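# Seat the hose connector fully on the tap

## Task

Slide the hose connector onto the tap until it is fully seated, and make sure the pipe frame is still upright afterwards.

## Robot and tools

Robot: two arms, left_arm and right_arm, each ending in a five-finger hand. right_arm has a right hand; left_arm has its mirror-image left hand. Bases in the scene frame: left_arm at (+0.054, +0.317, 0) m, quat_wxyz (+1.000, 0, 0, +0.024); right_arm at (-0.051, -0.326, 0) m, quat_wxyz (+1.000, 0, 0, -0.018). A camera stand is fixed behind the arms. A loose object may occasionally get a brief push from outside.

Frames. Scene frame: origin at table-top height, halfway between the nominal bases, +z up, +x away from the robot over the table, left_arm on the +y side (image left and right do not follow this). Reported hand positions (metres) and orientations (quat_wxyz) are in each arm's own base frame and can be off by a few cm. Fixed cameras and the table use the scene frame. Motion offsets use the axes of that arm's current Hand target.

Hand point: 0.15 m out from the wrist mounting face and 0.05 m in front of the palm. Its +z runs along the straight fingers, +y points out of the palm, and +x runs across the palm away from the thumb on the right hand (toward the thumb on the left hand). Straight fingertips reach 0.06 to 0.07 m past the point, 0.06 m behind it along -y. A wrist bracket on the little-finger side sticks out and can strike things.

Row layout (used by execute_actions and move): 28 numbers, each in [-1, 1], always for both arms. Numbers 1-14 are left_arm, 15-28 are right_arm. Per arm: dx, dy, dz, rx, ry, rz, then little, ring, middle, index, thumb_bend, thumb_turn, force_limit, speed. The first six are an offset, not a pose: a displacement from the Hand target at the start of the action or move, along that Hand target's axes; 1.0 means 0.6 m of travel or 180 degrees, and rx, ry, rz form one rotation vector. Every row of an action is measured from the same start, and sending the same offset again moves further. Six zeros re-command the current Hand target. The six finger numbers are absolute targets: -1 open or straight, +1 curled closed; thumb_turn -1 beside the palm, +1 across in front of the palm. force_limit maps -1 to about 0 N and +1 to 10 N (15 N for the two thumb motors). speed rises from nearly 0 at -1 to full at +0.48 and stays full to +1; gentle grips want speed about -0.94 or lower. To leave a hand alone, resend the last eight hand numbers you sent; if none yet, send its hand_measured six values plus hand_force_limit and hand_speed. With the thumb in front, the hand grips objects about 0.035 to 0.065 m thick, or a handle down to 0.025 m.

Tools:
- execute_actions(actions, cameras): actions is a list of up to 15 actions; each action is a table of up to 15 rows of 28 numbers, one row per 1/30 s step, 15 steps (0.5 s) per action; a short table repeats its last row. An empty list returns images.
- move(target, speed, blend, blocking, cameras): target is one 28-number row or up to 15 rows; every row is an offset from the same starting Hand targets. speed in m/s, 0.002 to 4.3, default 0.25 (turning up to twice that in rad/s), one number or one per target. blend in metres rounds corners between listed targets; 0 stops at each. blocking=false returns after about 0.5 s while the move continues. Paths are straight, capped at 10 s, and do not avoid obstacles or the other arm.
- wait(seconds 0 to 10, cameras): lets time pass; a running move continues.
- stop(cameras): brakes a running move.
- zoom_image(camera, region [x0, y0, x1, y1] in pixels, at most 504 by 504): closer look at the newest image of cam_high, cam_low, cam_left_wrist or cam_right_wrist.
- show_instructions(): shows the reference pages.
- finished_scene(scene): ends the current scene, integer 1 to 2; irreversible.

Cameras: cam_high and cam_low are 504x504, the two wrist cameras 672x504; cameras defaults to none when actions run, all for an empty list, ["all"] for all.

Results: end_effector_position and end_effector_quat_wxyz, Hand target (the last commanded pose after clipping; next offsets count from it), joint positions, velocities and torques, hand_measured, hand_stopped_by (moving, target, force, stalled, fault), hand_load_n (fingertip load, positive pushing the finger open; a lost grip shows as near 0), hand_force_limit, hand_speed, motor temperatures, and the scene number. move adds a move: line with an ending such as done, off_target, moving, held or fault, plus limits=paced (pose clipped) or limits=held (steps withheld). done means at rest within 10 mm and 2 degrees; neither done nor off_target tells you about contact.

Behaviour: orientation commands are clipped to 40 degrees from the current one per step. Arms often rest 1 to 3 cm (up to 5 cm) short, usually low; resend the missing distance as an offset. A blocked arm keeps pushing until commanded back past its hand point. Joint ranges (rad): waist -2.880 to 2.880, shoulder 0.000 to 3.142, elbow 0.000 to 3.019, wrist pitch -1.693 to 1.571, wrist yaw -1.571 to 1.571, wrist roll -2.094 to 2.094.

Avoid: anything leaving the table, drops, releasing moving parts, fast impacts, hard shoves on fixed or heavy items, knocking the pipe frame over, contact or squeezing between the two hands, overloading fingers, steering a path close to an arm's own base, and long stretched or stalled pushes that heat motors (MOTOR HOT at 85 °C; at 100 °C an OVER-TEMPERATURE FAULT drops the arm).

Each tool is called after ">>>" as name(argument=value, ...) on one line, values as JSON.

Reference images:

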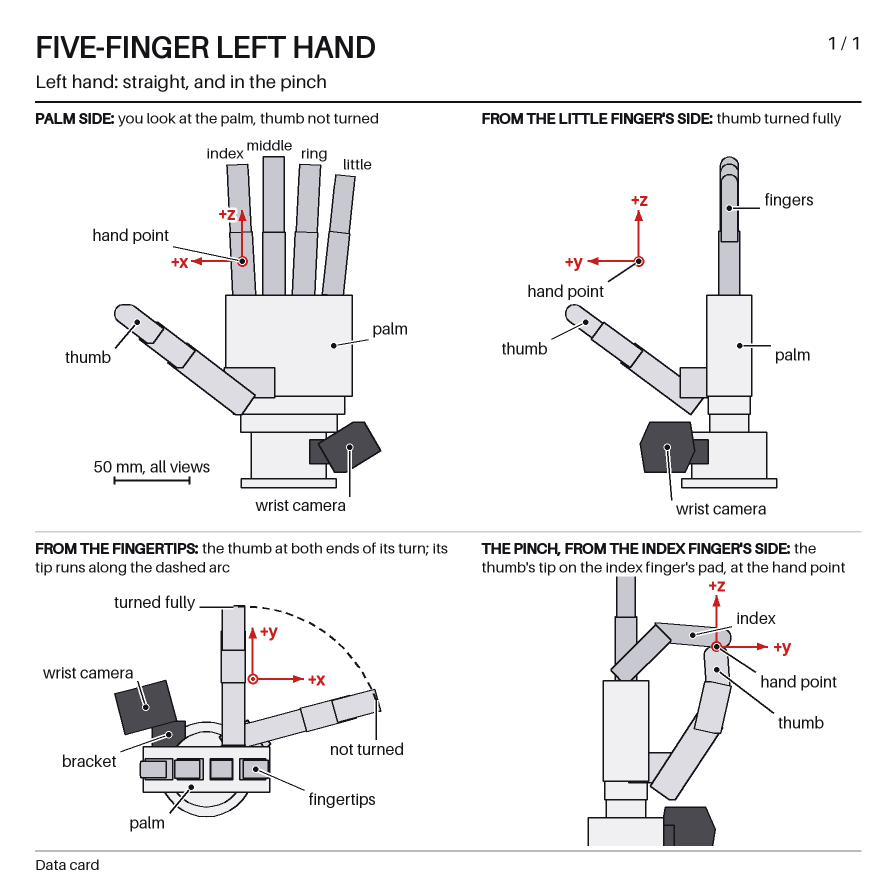

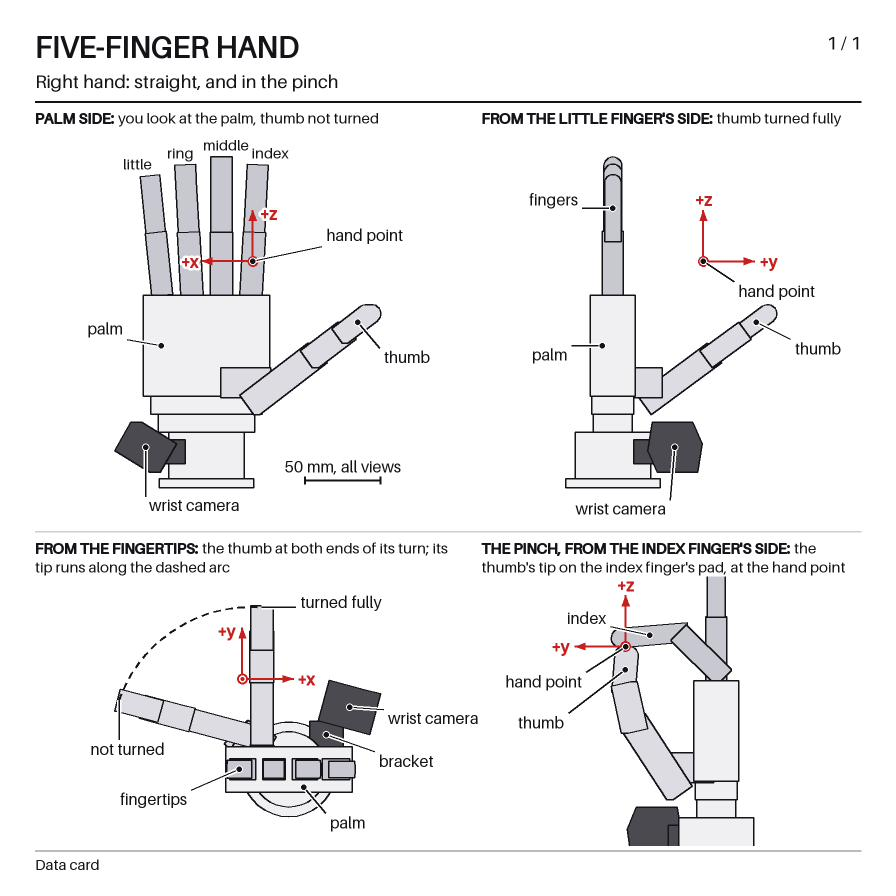

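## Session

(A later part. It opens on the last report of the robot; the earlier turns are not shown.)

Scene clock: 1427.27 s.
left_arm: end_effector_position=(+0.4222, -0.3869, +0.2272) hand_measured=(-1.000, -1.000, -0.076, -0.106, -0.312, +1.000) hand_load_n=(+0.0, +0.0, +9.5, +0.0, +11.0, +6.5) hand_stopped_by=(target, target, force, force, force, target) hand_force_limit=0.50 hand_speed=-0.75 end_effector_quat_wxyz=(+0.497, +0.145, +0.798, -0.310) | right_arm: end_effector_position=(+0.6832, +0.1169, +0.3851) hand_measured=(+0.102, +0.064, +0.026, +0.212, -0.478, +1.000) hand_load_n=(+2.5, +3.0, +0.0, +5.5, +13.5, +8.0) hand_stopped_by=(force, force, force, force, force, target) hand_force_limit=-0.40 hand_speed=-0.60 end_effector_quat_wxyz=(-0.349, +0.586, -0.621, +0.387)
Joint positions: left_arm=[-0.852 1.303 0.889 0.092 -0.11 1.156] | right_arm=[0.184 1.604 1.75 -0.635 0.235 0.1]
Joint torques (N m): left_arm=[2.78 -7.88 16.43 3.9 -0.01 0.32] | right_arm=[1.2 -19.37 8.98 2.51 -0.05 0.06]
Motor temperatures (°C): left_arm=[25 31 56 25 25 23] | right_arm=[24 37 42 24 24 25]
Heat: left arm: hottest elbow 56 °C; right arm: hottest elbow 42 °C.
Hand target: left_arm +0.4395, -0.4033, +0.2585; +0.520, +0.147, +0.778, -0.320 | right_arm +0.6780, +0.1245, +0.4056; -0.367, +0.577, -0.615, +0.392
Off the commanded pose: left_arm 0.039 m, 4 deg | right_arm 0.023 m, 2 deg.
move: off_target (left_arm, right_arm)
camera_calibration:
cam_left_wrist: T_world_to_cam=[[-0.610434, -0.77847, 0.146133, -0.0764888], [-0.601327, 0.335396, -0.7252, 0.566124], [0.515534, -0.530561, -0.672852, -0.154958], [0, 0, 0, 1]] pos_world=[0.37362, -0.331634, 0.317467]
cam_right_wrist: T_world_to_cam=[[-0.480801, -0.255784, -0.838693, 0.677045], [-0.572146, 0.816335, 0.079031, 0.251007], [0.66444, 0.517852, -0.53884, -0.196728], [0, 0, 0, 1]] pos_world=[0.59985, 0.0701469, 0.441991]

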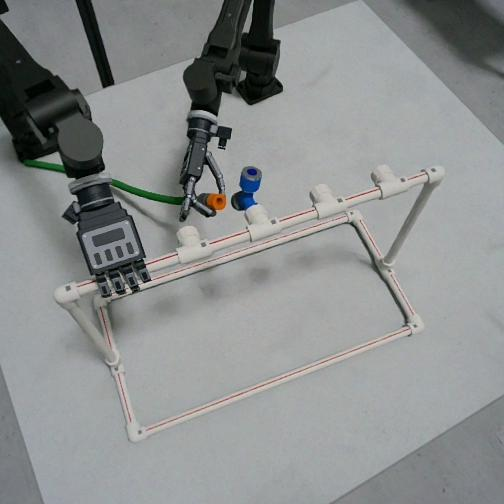

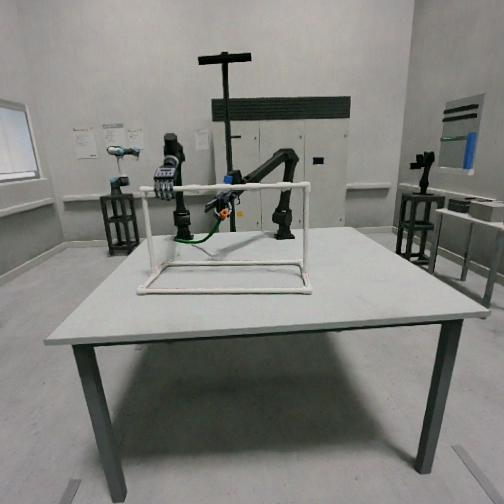

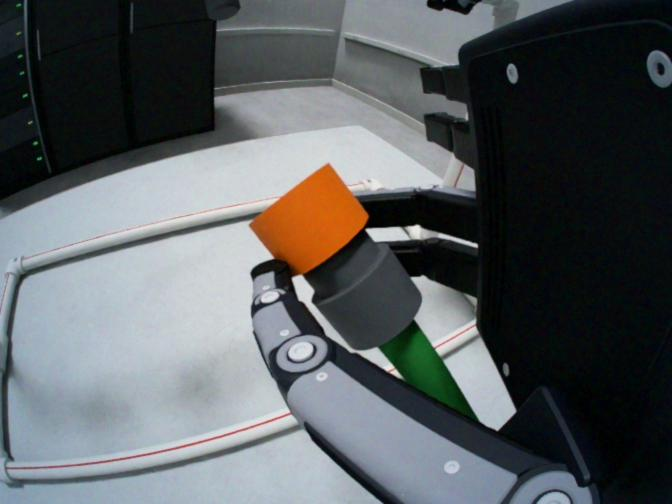

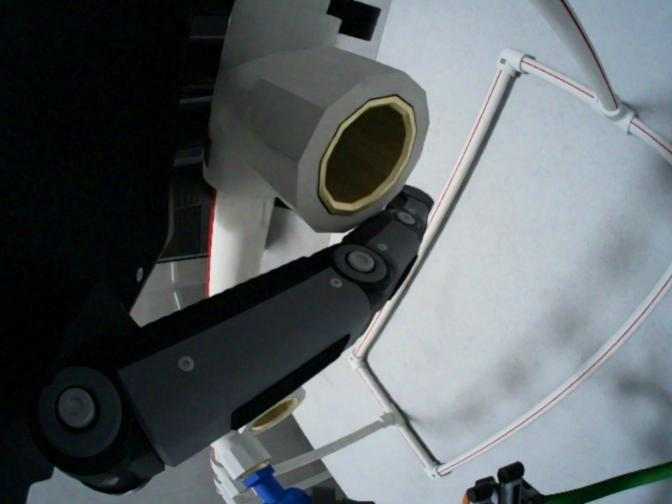

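>>> move(target=[[0,0,0,0,0,0,-1,-1,0.5,0.5,0.0,1,0.5,-0.75,0,0,0,0,0,0,-1,-1,-1,-1,-1,1,0,0.2],[0,0,0,0,0,0,-1,-1,0.5,0.5,0.0,1,0.5,-0.75,0,-0.2,0,0,0,0,-1,-1,-1,-1,-1,1,0,0.2]], speed=0.08, cameras=["cam_high","cam_right_wrist"])

Scene clock: 1657.03 s.
left_arm: end_effector_position=(+0.4222, -0.3869, +0.2273) hand_measured=(-1.000, -1.000, -0.076, -0.106, -0.312, +1.000) hand_load_n=(+0.0, +0.0, +9.5, +0.5, +11.0, +6.5) hand_stopped_by=(target, target, force, force, force, target) hand_force_limit=0.50 hand_speed=-0.75 end_effector_quat_wxyz=(+0.497, +0.145, +0.798, -0.310) | right_arm: end_effector_position=(+0.7277, +0.1284, +0.4891) hand_measured=(-1.000, -1.000, -1.000, -1.000, -1.000, +1.000) hand_load_n=(-0.5, +0.0, +0.0, +0.0, +0.0, +0.0) hand_stopped_by=(target, target, target, target, target, target) hand_force_limit=0.00 hand_speed=0.20 end_effector_quat_wxyz=(-0.354, +0.589, -0.618, +0.382)
Joint positions: left_arm=[-0.852 1.303 0.889 0.092 -0.11 1.157] | right_arm=[0.184 1.864 2.395 -1.02 0.218 0.1]
Joint torques (N m): left_arm=[2.78 -7.82 16.43 3.95 -0.01 0.33] | right_arm=[-0.26 -19.43 12.53 1.84 -0.11 -0.05]
Motor temperatures (°C): left_arm=[25 31 65 25 25 23] | right_arm=[24 37 42 24 24 25]
Heat: left arm: hottest elbow 65 °C; right arm: hottest elbow 42 °C.
Hand target: left_arm +0.4395, -0.4033, +0.2585; +0.520, +0.147, +0.778, -0.320 | right_arm +0.7287, +0.1213, +0.5146; -0.367, +0.577, -0.615, +0.392
Off the commanded pose: left_arm 0.039 m, 4 deg | right_arm 0.026 m, 2 deg.
move: off_target (left_arm, right_arm)
camera_calibration:
cam_right_wrist: T_world_to_cam=[[-0.478622, -0.255893, -0.839904, 0.787589], [-0.583885, 0.807183, 0.0868049, 0.264752], [0.655743, 0.531954, -0.535748, -0.173082], [0, 0, 0, 1]] pos_world=[0.64504, 0.0799066, 0.545789]
Images, in order (width x height): cam_high 504x504, cam_right_wrist 672x504.

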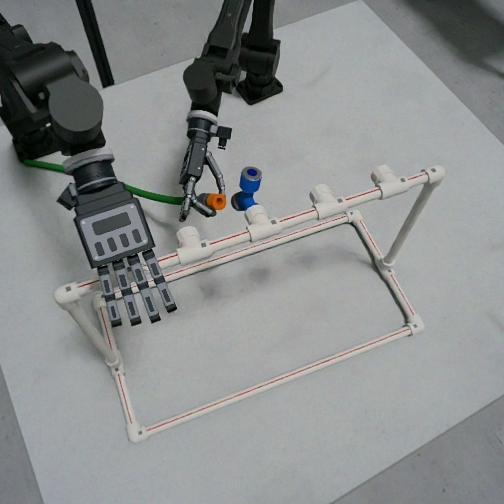

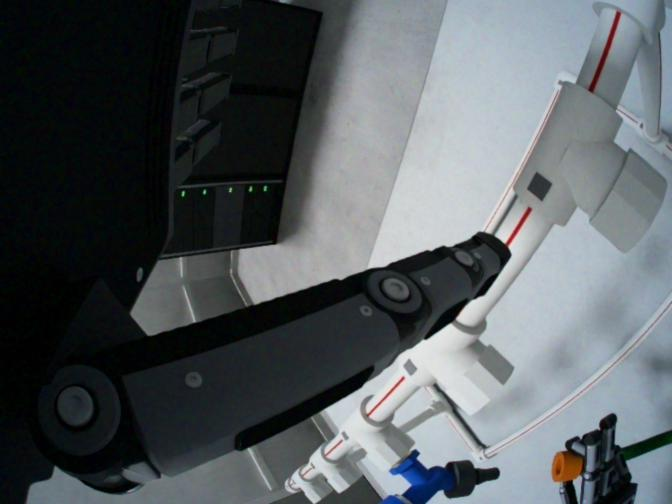

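>>> move(target=[[0.0452,0.0173,0.0127,0,0,0,-1,-1,0.5,0.5,0.0,1,0.5,-0.75,0.1767,0.1785,-0.3252,0,0,0,-1,-1,-1,-1,-1,1,0,0.2],[0.0452,0.0173,0.0127,0,0,0,-1,-1,0.5,0.5,0.0,1,0.5,-0.75,0.2119,0.4387,-0.2917,-0.2536,-0.0201,0.3177,-1,-1,-1,-1,-1,1,0,0.2]], speed=0.2, blend=0.03, cameras=["all"])

>>> zoom_image(camera="cam_low", region=[160, 140, 300, 280])

>>> zoom_image(camera="cam_high", region=[90, 90, 270, 270])

Scene clock: 1700.87 s.
left_arm: end_effector_position=(+0.4323, -0.3983, +0.2245) hand_measured=(-1.000, -1.000, -0.076, -0.106, -0.312, +1.000) hand_load_n=(+0.0, +0.0, +9.5, +0.0, +10.5, +6.0) hand_stopped_by=(target, target, force, force, force, target) hand_force_limit=0.50 hand_speed=-0.75 end_effector_quat_wxyz=(+0.512, +0.141, +0.785, -0.321) | right_arm: end_effector_position=(+0.4511, +0.0153, +0.3497) hand_measured=(-1.000, -1.000, -1.000, -1.000, -1.000, +1.000) hand_load_n=(+0.0, +0.0, +0.0, +0.0, +0.0, +0.0) hand_stopped_by=(target, target, target, target, target, target) hand_force_limit=0.00 hand_speed=0.20 end_effector_quat_wxyz=(+0.284, -0.336, +0.893, +0.098)
Joint positions: left_arm=[-0.852 1.345 0.889 0.18 -0.11 1.158] | right_arm=[-0.295 1.331 1.454 -1.326 -0.498 0.651]
Joint torques (N m): left_arm=[2.84 -8.35 12.04 3.97 0.08 0.32] | right_arm=[-0.32 -11.34 8.17 0.87 -0.54 0.1]
Motor temperatures (°C): left_arm=[25 31 64 25 25 23] | right_arm=[24 38 45 23 24 25]
Heat: left arm: hottest elbow 64 °C; right arm: hottest elbow 45 °C.
Hand target: left_arm +0.4395, -0.4032, +0.2284; +0.520, +0.147, +0.778, -0.320 | right_arm +0.4510, +0.0118, +0.3502; +0.281, -0.324, +0.898, +0.102
Off the commanded pose: left_arm 0.010 m, 1 deg | right_arm 0.004 m, 2 deg.
move: done
camera_calibration:
cam_left_wrist: T_world_to_cam=[[-0.615256, -0.773459, 0.152387, -0.0760183], [-0.578149, 0.311299, -0.754213, 0.560953], [0.535914, -0.552136, -0.638703, -0.193192], [0, 0, 0, 1]] pos_world=[0.381078, -0.34009, 0.311269]
cam_right_wrist: T_world_to_cam=[[-0.807781, 0.570067, -0.150043, 0.403807], [0.0759224, 0.353025, 0.932528, -0.379839], [0.584573, 0.741887, -0.328448, -0.0498695], [0, 0, 0, 1]] pos_world=[0.384179, -0.0591072, 0.39842]

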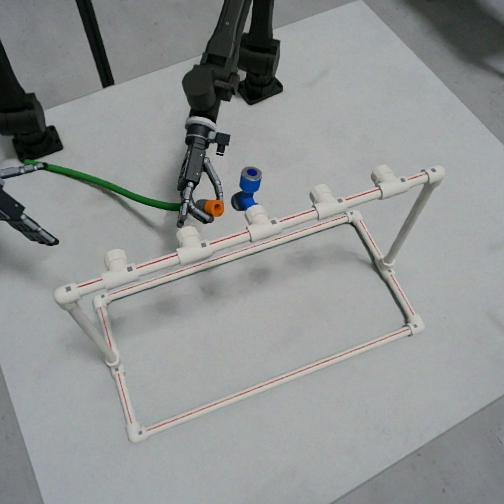

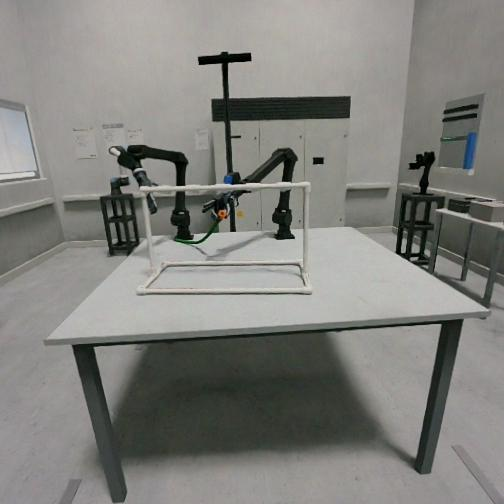

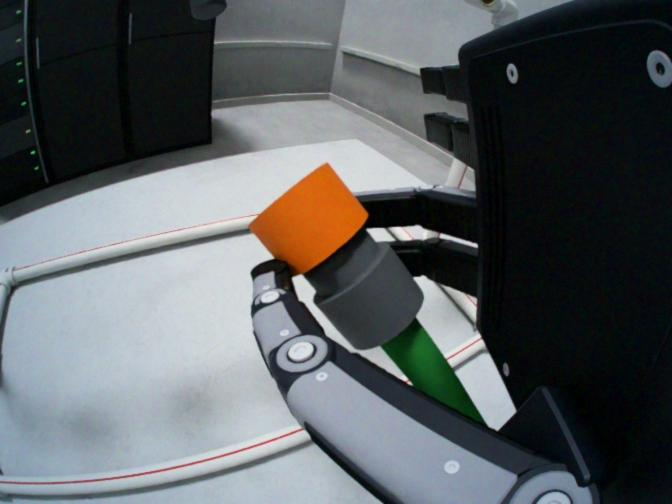

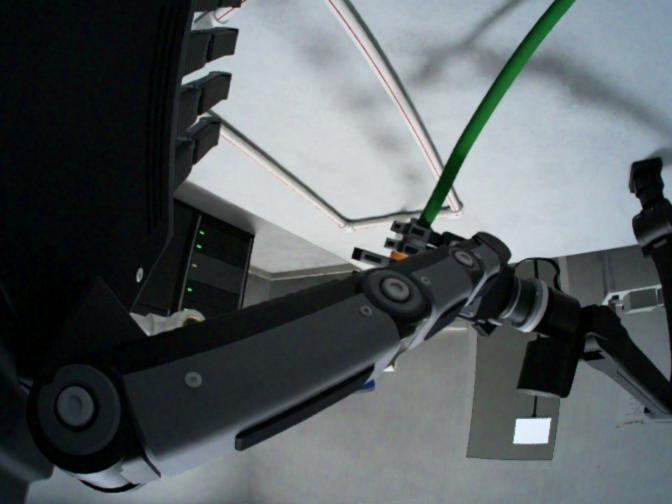

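Scaled by 3.600.

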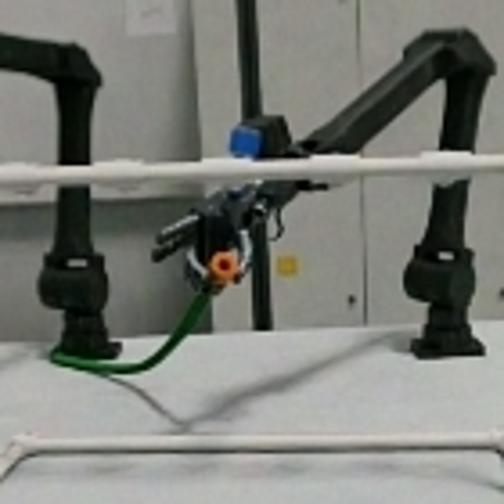

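Scaled by 2.800.

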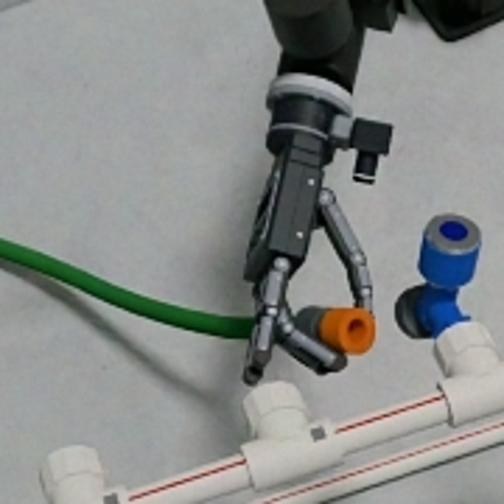

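>>> move(target=[[0,0,0,0,0,0,-1,-1,0.5,0.5,0.0,1,0.5,-0.75,0.02,0.179,0.2485,0,0,0,-1,-1,-1,-1,-1,1,0,0.2],[0,0,0,0,0,0,-1,-1,0.5,0.5,0.0,1,0.5,-0.75,0.0203,0.1803,0.4147,0,0,0,-1,-1,-1,-1,-1,1,0,0.2]], speed=0.12, blend=0.03, cameras=["all"])

>>> zoom_image(camera="cam_high", region=[90, 110, 270, 290])

>>> zoom_image(camera="cam_low", region=[160, 140, 300, 280])

Scene clock: 1760.97 s.
left_arm: end_effector_position=(+0.4323, -0.3983, +0.2245) hand_measured=(-1.000, -1.000, -0.076, -0.106, -0.312, +1.000) hand_load_n=(+0.0, +0.0, +10.0, +0.0, +10.5, +6.5) hand_stopped_by=(target, target, force, force, force, target) hand_force_limit=0.50 hand_speed=-0.75 end_effector_quat_wxyz=(+0.512, +0.141, +0.785, -0.321) | right_arm: end_effector_position=(+0.4782, +0.1747, +0.1362) hand_measured=(-1.000, -1.000, -1.000, -1.000, -1.000, +1.000) hand_load_n=(+0.0, +0.0, +0.0, -0.5, +0.0, -0.5) hand_stopped_by=(target, target, target, target, target, target) hand_force_limit=0.00 hand_speed=0.20 end_effector_quat_wxyz=(+0.272, -0.326, +0.900, +0.103)
Joint positions: left_arm=[-0.852 1.345 0.889 0.18 -0.11 1.158] | right_arm=[0.101 1.439 0.977 -0.606 -0.323 1.061]
Joint torques (N m): left_arm=[2.78 -8.29 12.04 3.99 0.07 0.33] | right_arm=[1.03 -12.22 7.57 2.17 -0.25 0.09]
Motor temperatures (°C): left_arm=[25 31 57 26 25 23] | right_arm=[24 37 42 23 25 25]
Heat: left arm: hottest elbow 57 °C; right arm: hottest elbow 42 °C.
Hand target: left_arm +0.4395, -0.4032, +0.2284; +0.520, +0.147, +0.778, -0.320 | right_arm +0.4830, +0.1796, +0.1391; +0.281, -0.325, +0.897, +0.102
Off the commanded pose: left_arm 0.010 m, 1 deg | right_arm 0.007 m, 1 deg.
move: done
camera_calibration:
cam_left_wrist: T_world_to_cam=[[-0.615256, -0.773459, 0.152387, -0.0760183], [-0.578149, 0.311299, -0.754213, 0.560953], [0.535914, -0.552136, -0.638703, -0.193192], [0, 0, 0, 1]] pos_world=[0.381078, -0.34009, 0.311269]
cam_right_wrist: T_world_to_cam=[[-0.802051, 0.584428, -0.123119, 0.293881], [0.109235, 0.346205, 0.931778, -0.253698], [0.587181, 0.733884, -0.341515, -0.252083], [0, 0, 0, 1]] pos_world=[0.411439, 0.101079, 0.186482]

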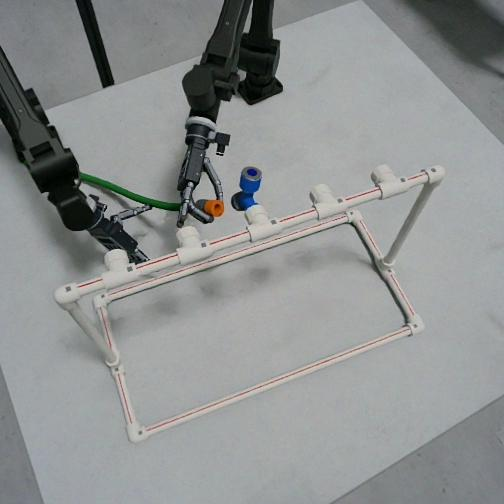

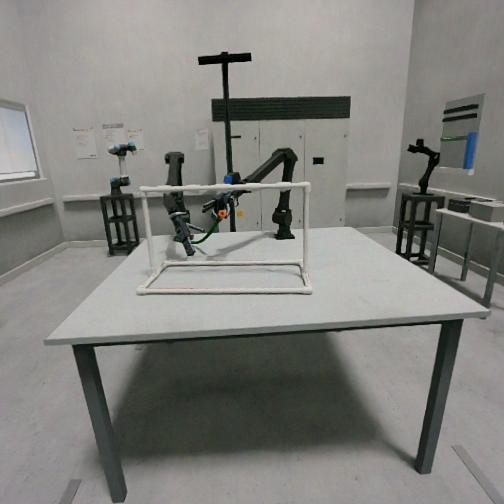

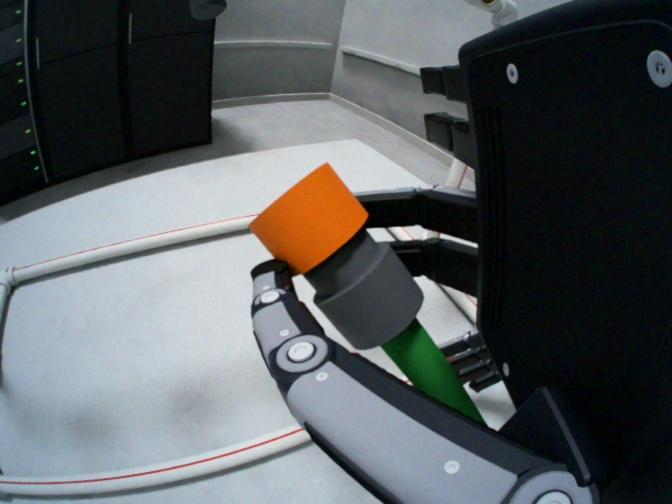

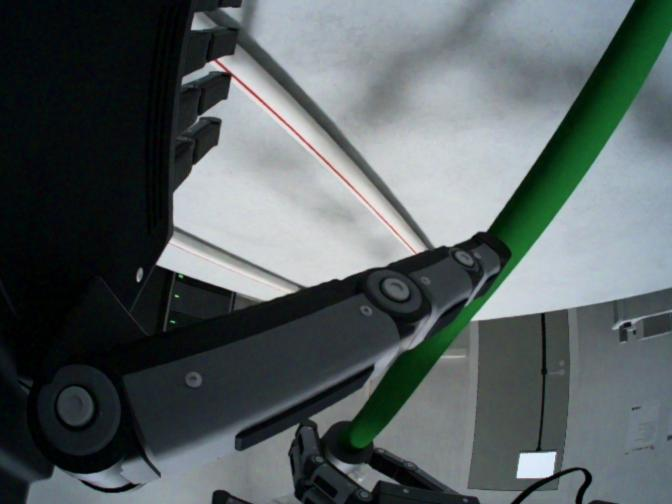

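Scaled by 2.800.

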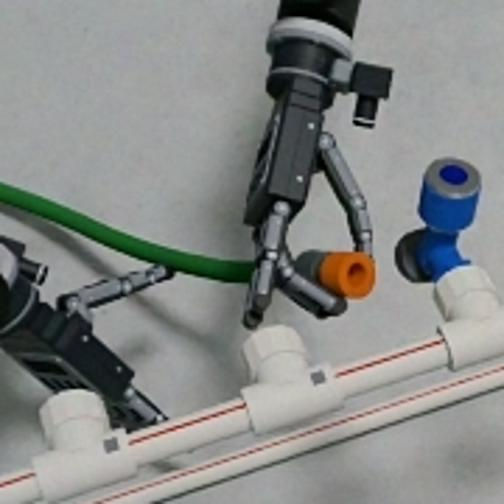

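Scaled by 3.600.

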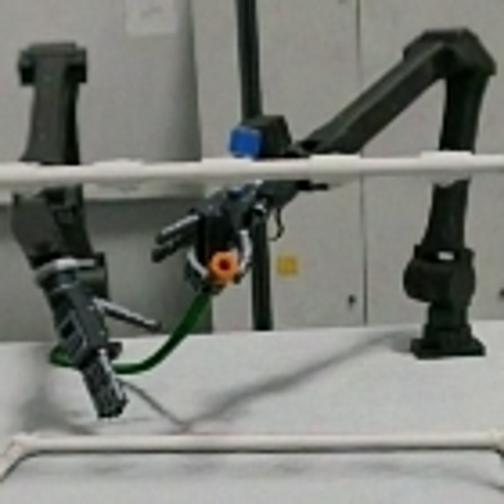

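>>> move(target=[0,0,0,0,0,0,-1,-1,0.5,0.5,0.0,1,0.5,-0.75,0,0.14,-0.01,0,0,0,-1,-1,-1,-1,-1,1,0,0.2], speed=0.08, cameras=["cam_high","cam_right_wrist"])

Scene clock: 1800.20 s.
left_arm: end_effector_position=(+0.4323, -0.3983, +0.2245) hand_measured=(-1.000, -1.000, -0.076, -0.106, -0.312, +1.000) hand_load_n=(+0.0, +0.0, +9.5, +0.0, +10.5, +6.5) hand_stopped_by=(target, target, force, force, force, target) hand_force_limit=0.50 hand_speed=-0.75 end_effector_quat_wxyz=(+0.512, +0.141, +0.785, -0.321) | right_arm: end_effector_position=(+0.4235, +0.2372, +0.1329) hand_measured=(-1.000, -1.000, -1.000, -1.000, -1.000, +1.000) hand_load_n=(+0.0, +0.0, +0.0, +0.0, +0.0, +0.0) hand_stopped_by=(target, target, target, target, target, target) hand_force_limit=0.00 hand_speed=0.20 end_effector_quat_wxyz=(+0.263, -0.327, +0.902, +0.102)
Joint positions: left_arm=[-0.852 1.345 0.889 0.18 -0.11 1.158] | right_arm=[0.284 1.335 0.868 -0.574 -0.229 1.223]
Joint torques (N m): left_arm=[2.78 -8.35 12.04 3.99 0.08 0.32] | right_arm=[1.14 -12.22 7.35 2.25 -0.18 0.13]
Motor temperatures (°C): left_arm=[25 31 55 26 25 23] | right_arm=[24 36 41 23 24 25]
Heat: left arm: hottest elbow 55 °C; right arm: hottest elbow 41 °C.
Hand target: left_arm +0.4395, -0.4032, +0.2286; +0.520, +0.147, +0.778, -0.320 | right_arm +0.4266, +0.2419, +0.1440; +0.281, -0.325, +0.898, +0.102
Off the commanded pose: left_arm 0.010 m, 1 deg | right_arm 0.013 m, 2 deg.
move: off_target (right_arm)
camera_calibration:
cam_right_wrist: T_world_to_cam=[[-0.804649, 0.58256, -0.114731, 0.21359], [0.124429, 0.354387, 0.926783, -0.273929], [0.580566, 0.73146, -0.357645, -0.261546], [0, 0, 0, 1]] pos_world=[0.357794, 0.163959, 0.184838]
Images, in order (width x height): cam_high 504x504, cam_right_wrist 672x504.

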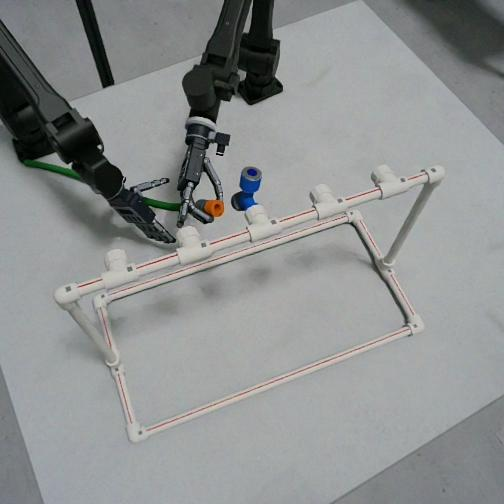

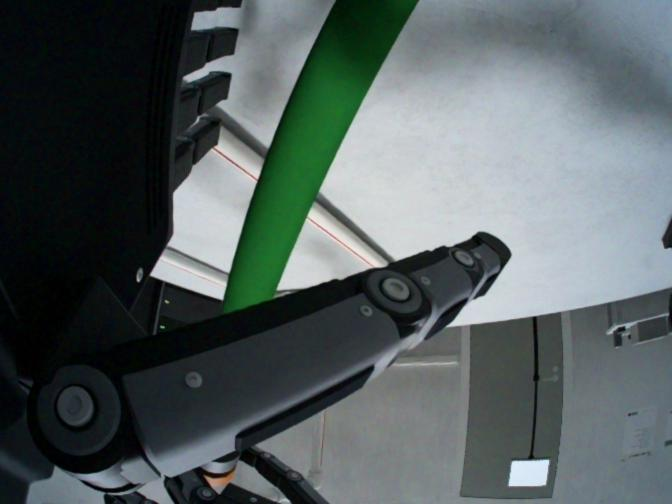

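>>> move(target=[[0,0,0,0,0,0,-1,-1,0.5,0.5,0.0,1,0.5,-0.75,0,0.027,0,0,0,0,-1,-1,-1,-1,-1,1,0,0.2],[0,0,0,0,0,0,-1,-1,0.5,0.5,0.0,1,0.5,-0.75,0,0.027,0,0,0,0,0.9,0.9,0.9,0.9,-1,1,-0.2,-0.3],[0,0,0,0,0,0,-1,-1,0.5,0.5,0.0,1,0.5,-0.75,0,0.027,0,0,0,0,0.9,0.9,0.9,0.9,0.8,1,-0.21,-0.3]], speed=0.06, cameras=["cam_high","cam_right_wrist","cam_left_wrist"])

Scene clock: 1822.67 s.
left_arm: end_effector_position=(+0.4339, -0.3981, +0.2268) hand_measured=(-1.000, -1.000, -0.076, -0.106, -0.312, +1.000) hand_load_n=(+0.0, +0.0, +6.5, +1.0, +9.5, +4.5) hand_stopped_by=(target, target, force, force, force, target) hand_force_limit=0.50 hand_speed=-0.75 end_effector_quat_wxyz=(+0.516, +0.141, +0.782, -0.321) | right_arm: end_effector_position=(+0.4135, +0.2493, +0.1324) hand_measured=(+0.900, +0.900, +0.900, +0.900, -0.480, +1.000) hand_load_n=(+1.0, +0.0, -1.5, +0.0, +10.0, +3.0) hand_stopped_by=(target, target, target, target, force, target) hand_force_limit=-0.21 hand_speed=-0.30 end_effector_quat_wxyz=(+0.263, -0.325, +0.903, +0.101)
Joint positions: left_arm=[-0.851 1.345 0.889 0.189 -0.112 1.163] | right_arm=[0.324 1.318 0.851 -0.567 -0.206 1.261]
Joint torques (N m): left_arm=[2.73 -8.29 12.05 3.59 0.15 0.28] | right_arm=[1.14 -12.04 7.39 2.25 -0.2 0.08]
Motor temperatures (°C): left_arm=[25 31 55 26 25 23] | right_arm=[24 36 40 23 24 25]
Heat: left arm: hottest elbow 55 °C; right arm: hottest elbow 40 °C.
Hand target: left_arm +0.4396, -0.4032, +0.2286; +0.520, +0.147, +0.778, -0.320 | right_arm +0.4162, +0.2543, +0.1440; +0.280, -0.324, +0.898, +0.102
Off the commanded pose: left_arm 0.008 m, 1 deg | right_arm 0.013 m, 2 deg.
move: off_target (right_arm); target 2's new numbers were sent with right_arm's hand 0.013 m and 2 deg from that target; target 3's new numbers were sent with right_arm's hand 0.013 m and 2 deg from that target
camera_calibration:
cam_left_wrist: T_world_to_cam=[[-0.615402, -0.774048, 0.148762, -0.0746919], [-0.571566, 0.308271, -0.760448, 0.560893], [0.542765, -0.553008, -0.63213, -0.197217], [0, 0, 0, 1]] pos_world=[0.381664, -0.339785, 0.312975]
cam_right_wrist: T_world_to_cam=[[-0.802611, 0.585529, -0.113889, 0.196605], [0.127322, 0.354693, 0.926273, -0.277758], [0.582755, 0.728937, -0.359232, -0.264837], [0, 0, 0, 1]] pos_world=[0.347497, 0.17645, 0.184534]
Images, in order (width x height): cam_high 504x504, cam_left_wrist 672x504, cam_right_wrist 672x504.

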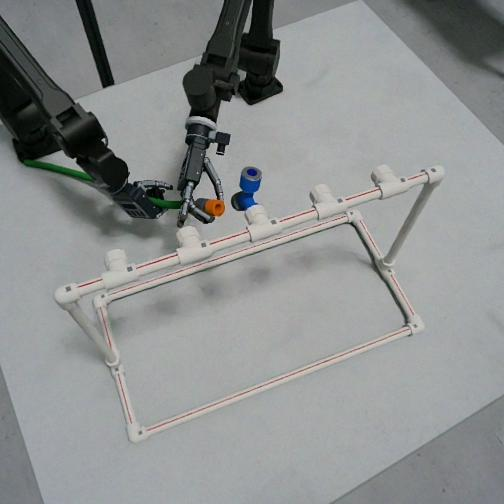

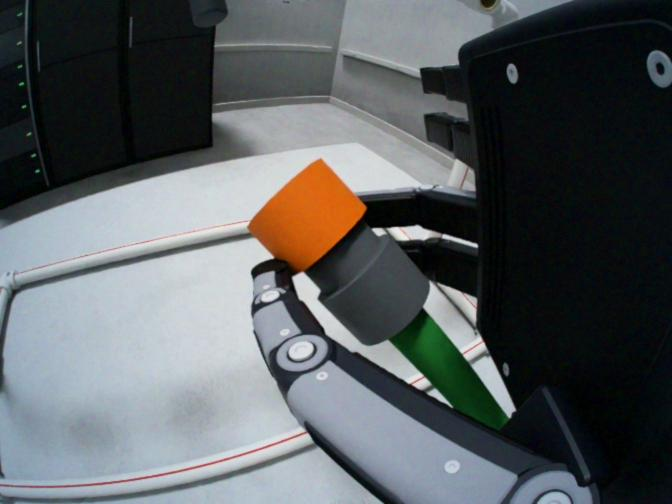

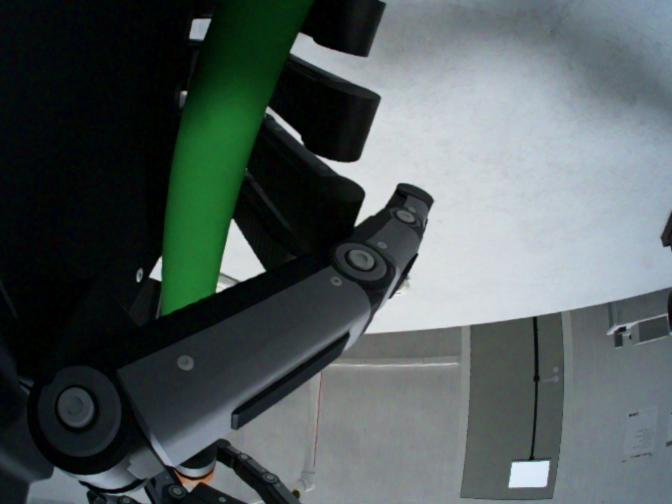

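>>> move(target=[[0,0,0,0,0,0,-1,-1,0.5,0.5,0.0,1,0.5,-0.75,0,0,0,0,0,0,0.0,0.0,0.0,0.0,-0.6,1,-0.2,0.0],[0,0,0,0,0,0,-1,-1,0.5,0.5,0.0,1,0.5,-0.75,0,0,0,0,0,0,0.0,0.0,0.0,0.0,1.0,1,-0.2,-0.3]], speed=0.06, cameras=["cam_right_wrist"])

Scene clock: 1838.27 s.
left_arm: end_effector_position=(+0.4342, -0.3978, +0.2267) hand_measured=(-1.000, -1.000, -0.076, -0.106, -0.312, +1.000) hand_load_n=(+0.0, +0.0, +5.5, +0.5, +9.0, +3.5) hand_stopped_by=(target, target, force, force, force, target) hand_force_limit=0.50 hand_speed=-0.75 end_effector_quat_wxyz=(+0.516, +0.142, +0.782, -0.320) | right_arm: end_effector_position=(+0.4142, +0.2490, +0.1324) hand_measured=(+0.000, +0.000, +0.000, +0.000, +0.654, +1.000) hand_load_n=(+0.0, +0.0, +0.0, +0.0, +5.5, +1.0) hand_stopped_by=(target, target, target, target, force, target) hand_force_limit=-0.20 hand_speed=-0.30 end_effector_quat_wxyz=(+0.262, -0.319, +0.905, +0.102)
Joint positions: left_arm=[-0.851 1.345 0.889 0.189 -0.112 1.166] | right_arm=[0.324 1.318 0.85 -0.567 -0.204 1.273]
Joint torques (N m): left_arm=[2.73 -8.35 12.05 3.59 0.16 0.25] | right_arm=[1.2 -12.04 7.41 2.24 -0.28 -0.03]
Heat: left arm: hottest elbow 54 °C; right arm: hottest elbow 39 °C.
Hand target: left_arm +0.4396, -0.4031, +0.2286; +0.520, +0.147, +0.778, -0.320 | right_arm +0.4161, +0.2543, +0.1441; +0.281, -0.325, +0.897, +0.102
Off the commanded pose: left_arm 0.008 m, 1 deg | right_arm 0.013 m, 2 deg.
move: off_target (right_arm); target 2's new numbers were sent with right_arm's hand 0.013 m and 2 deg from that target
camera_calibration:
cam_right_wrist: T_world_to_cam=[[-0.796623, 0.594469, -0.109539, 0.19212], [0.134222, 0.350648, 0.926839, -0.279629], [0.589386, 0.723639, -0.359125, -0.266429], [0, 0, 0, 1]] pos_world=[0.34761, 0.17664, 0.184534]
Images, in order (width x height): cam_right_wrist 672x504.

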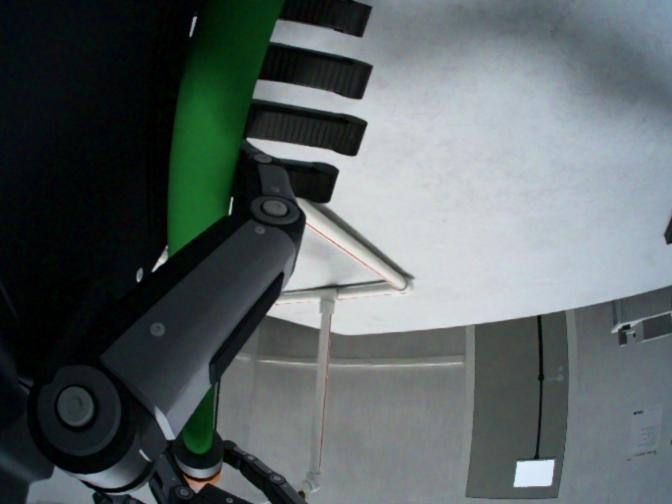

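>>> move(target=[0,0,0,0,0,0,-1,-1,0.5,0.5,0.0,1,0.5,-0.75,0,0,0,0,0,0,0.85,0.85,0.6,0.6,1.0,1,0.3,-0.5], speed=0.06, cameras=["cam_right_wrist","cam_left_wrist"])

Scene clock: 1848.97 s.
left_arm: end_effector_position=(+0.4342, -0.3978, +0.2267) hand_measured=(-1.000, -1.000, -0.076, -0.106, -0.312, +1.000) hand_load_n=(+0.0, +0.0, +5.5, +1.0, +9.0, +3.5) hand_stopped_by=(target, target, force, force, force, target) hand_force_limit=0.50 hand_speed=-0.75 end_effector_quat_wxyz=(+0.516, +0.142, +0.782, -0.320) | right_arm: end_effector_position=(+0.4142, +0.2490, +0.1324) hand_measured=(+0.850, +0.850, +0.224, +0.268, +0.652, +1.000) hand_load_n=(+0.0, +0.0, +8.5, +6.5, +8.0, +4.0) hand_stopped_by=(target, target, force, force, force, target) hand_force_limit=0.30 hand_speed=-0.50 end_effector_quat_wxyz=(+0.262, -0.319, +0.905, +0.102)
Joint positions: left_arm=[-0.851 1.345 0.889 0.189 -0.112 1.166] | right_arm=[0.324 1.318 0.85 -0.567 -0.204 1.273]
Joint torques (N m): left_arm=[2.73 -8.41 12.05 3.58 0.16 0.25] | right_arm=[1.03 -12.04 7.45 2.24 -0.28 -0.04]
Heat: left arm: hottest elbow 54 °C; right arm: hottest elbow 39 °C.
Hand target: left_arm +0.4396, -0.4031, +0.2286; +0.521, +0.147, +0.778, -0.319 | right_arm +0.4161, +0.2543, +0.1441; +0.281, -0.325, +0.897, +0.102
Off the commanded pose: left_arm 0.008 m, 1 deg | right_arm 0.013 m, 2 deg.
move: off_target (right_arm)
camera_calibration:
cam_left_wrist: T_world_to_cam=[[-0.615741, -0.774373, 0.145637, -0.0734988], [-0.57017, 0.310311, -0.760666, 0.561206], [0.543847, -0.551411, -0.632595, -0.196994], [0, 0, 0, 1]] pos_world=[0.381861, -0.339688, 0.312978]
cam_right_wrist: T_world_to_cam=[[-0.796491, 0.594699, -0.109248, 0.192], [0.134528, 0.350445, 0.926871, -0.279753], [0.589495, 0.723548, -0.35913, -0.266582], [0, 0, 0, 1]] pos_world=[0.34771, 0.17674, 0.184534]
Images, in order (width x height): cam_left_wrist 672x504, cam_right_wrist 672x504.

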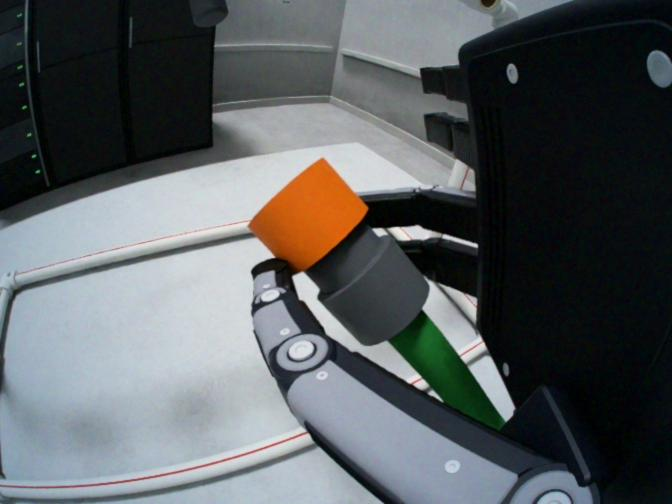

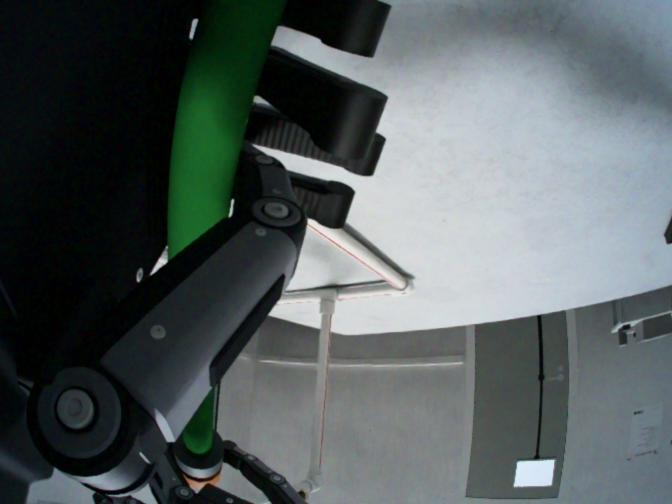

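>>> move(target=[[0,0,0,0,0,0,-1,-1,-1,-1,-1,1,0,-0.5,0,0,0,0,0,0,0.85,0.85,0.6,0.6,1.0,1,0.3,-0.5]], speed=0.06, cameras=["all"])

Scene clock: 1880.23 s.
left_arm: end_effector_position=(+0.4341, -0.3981, +0.2268) hand_measured=(-1.000, -1.000, -1.000, -1.000, -1.000, +1.000) hand_load_n=(+0.0, +0.0, +0.0, +0.0, +0.0, +0.5) hand_stopped_by=(target, target, target, target, target, target) hand_force_limit=0.00 hand_speed=-0.50 end_effector_quat_wxyz=(+0.516, +0.144, +0.782, -0.320) | right_arm: end_effector_position=(+0.4124, +0.2487, +0.1295) hand_measured=(+0.850, +0.850, +0.224, +0.268, +0.652, +1.000) hand_load_n=(+0.0, +0.0, +9.0, +7.0, +7.5, +2.5) hand_stopped_by=(target, target, force, force, force, target) hand_force_limit=0.30 hand_speed=-0.50 end_effector_quat_wxyz=(+0.261, -0.319, +0.906, +0.102)
Joint positions: left_arm=[-0.851 1.345 0.889 0.189 -0.11 1.167] | right_arm=[0.325 1.318 0.843 -0.563 -0.203 1.275]
Joint torques (N m): left_arm=[2.67 -8.35 12.03 3.6 0.1 0.23] | right_arm=[1.14 -12.04 7.97 2.07 -0.28 -0.07]
Heat: left arm: hottest elbow 54 °C; right arm: hottest elbow 38 °C.
Hand target: left_arm +0.4396, -0.4032, +0.2286; +0.520, +0.147, +0.778, -0.320 | right_arm +0.4161, +0.2542, +0.1440; +0.280, -0.324, +0.898, +0.102
Off the commanded pose: left_arm 0.008 m, 1 deg | right_arm 0.016 m, 3 deg.
move: off_target (right_arm)
camera_calibration:
cam_left_wrist: T_world_to_cam=[[-0.617521, -0.77312, 0.144751, -0.0722727], [-0.569083, 0.312115, -0.760742, 0.561492], [0.542966, -0.552149, -0.632707, -0.196985], [0, 0, 0, 1]] pos_world=[0.381862, -0.339891, 0.312979]
cam_right_wrist: T_world_to_cam=[[-0.796369, 0.595263, -0.107044, 0.189914], [0.137826, 0.350945, 0.926197, -0.278095], [0.588898, 0.722841, -0.361525, -0.265467], [0, 0, 0, 1]] pos_world=[0.345903, 0.176437, 0.181927]

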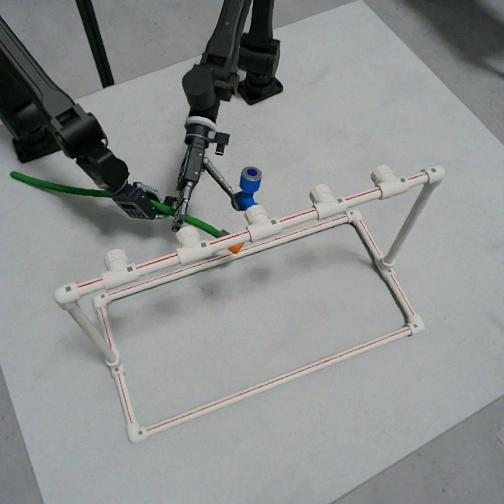

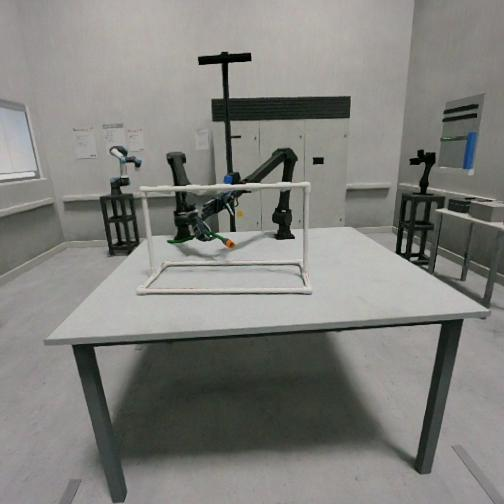

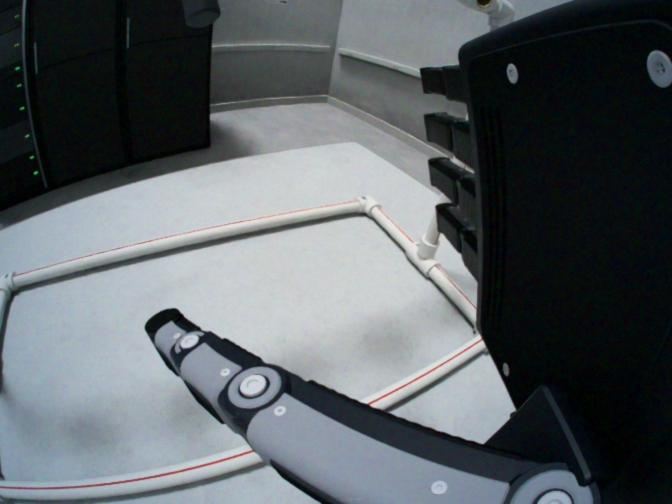

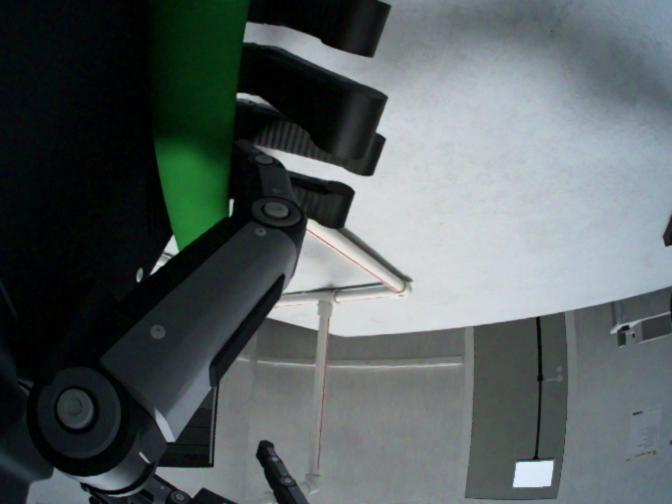

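>>> move(target=[[0,0,-0.2,0,0,0,-1,-1,-1,-1,-1,1,0,-0.5,0,0,0,0,0,0,0.85,0.85,0.6,0.6,1.0,1,0.3,-0.5],[-0.0797,0.0388,-0.4344,-0.1176,-0.0785,-0.4202,-1,-1,-1,-1,-1,1,0,-0.5,0,0,0,0,0,0,0.85,0.85,0.6,0.6,1.0,1,0.3,-0.5]], speed=0.15, cameras=["cam_high","cam_right_wrist"])

Scene clock: 1933.03 s.
left_arm: end_effector_position=(+0.2820, -0.2095, +0.2952) hand_measured=(-1.000, -1.000, -1.000, -1.000, -1.000, +1.000) hand_load_n=(+0.0, +0.0, +0.0, +0.0, +0.0, +0.0) hand_stopped_by=(target, target, target, target, target, target) hand_force_limit=0.00 hand_speed=-0.50 end_effector_quat_wxyz=(+0.315, -0.481, +0.700, -0.423) | right_arm: end_effector_position=(+0.4124, +0.2487, +0.1295) hand_measured=(+0.850, +0.850, +0.224, +0.268, +0.652, +1.000) hand_load_n=(+0.0, +0.0, +9.0, +6.5, +7.5, +2.5) hand_stopped_by=(target, target, force, force, force, target) hand_force_limit=0.30 hand_speed=-0.50 end_effector_quat_wxyz=(+0.261, -0.319, +0.906, +0.102)
Joint positions: left_arm=[-0.724 0.648 0.801 -0.645 -0.352 -0.145] | right_arm=[0.325 1.318 0.843 -0.563 -0.203 1.275]
Joint torques (N m): left_arm=[3.19 -0.73 16.7 2.29 -0.05 -0.01] | right_arm=[1.14 -12.04 7.97 2.13 -0.27 -0.07]
Heat: left arm: hottest elbow 54 °C; right arm: hottest elbow 40 °C.
Hand target: left_arm +0.2860, -0.2111, +0.3301; +0.318, -0.485, +0.682, -0.446 | right_arm +0.4161, +0.2542, +0.1440; +0.280, -0.324, +0.898, +0.102
Off the commanded pose: left_arm 0.035 m, 3 deg | right_arm 0.016 m, 3 deg.
move: off_target (left_arm, right_arm)
camera_calibration:
cam_right_wrist: T_world_to_cam=[[-0.796369, 0.595263, -0.107044, 0.189914], [0.137826, 0.350945, 0.926197, -0.278095], [0.588898, 0.722841, -0.361525, -0.265467], [0, 0, 0, 1]] pos_world=[0.345903, 0.176437, 0.181927]
Images, in order (width x height): cam_high 504x504, cam_right_wrist 672x504.

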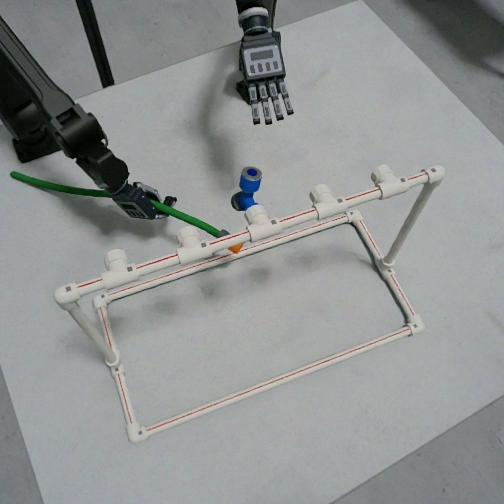

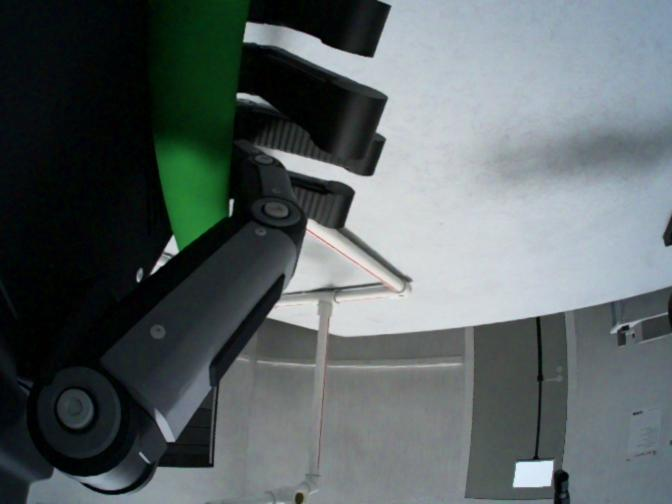

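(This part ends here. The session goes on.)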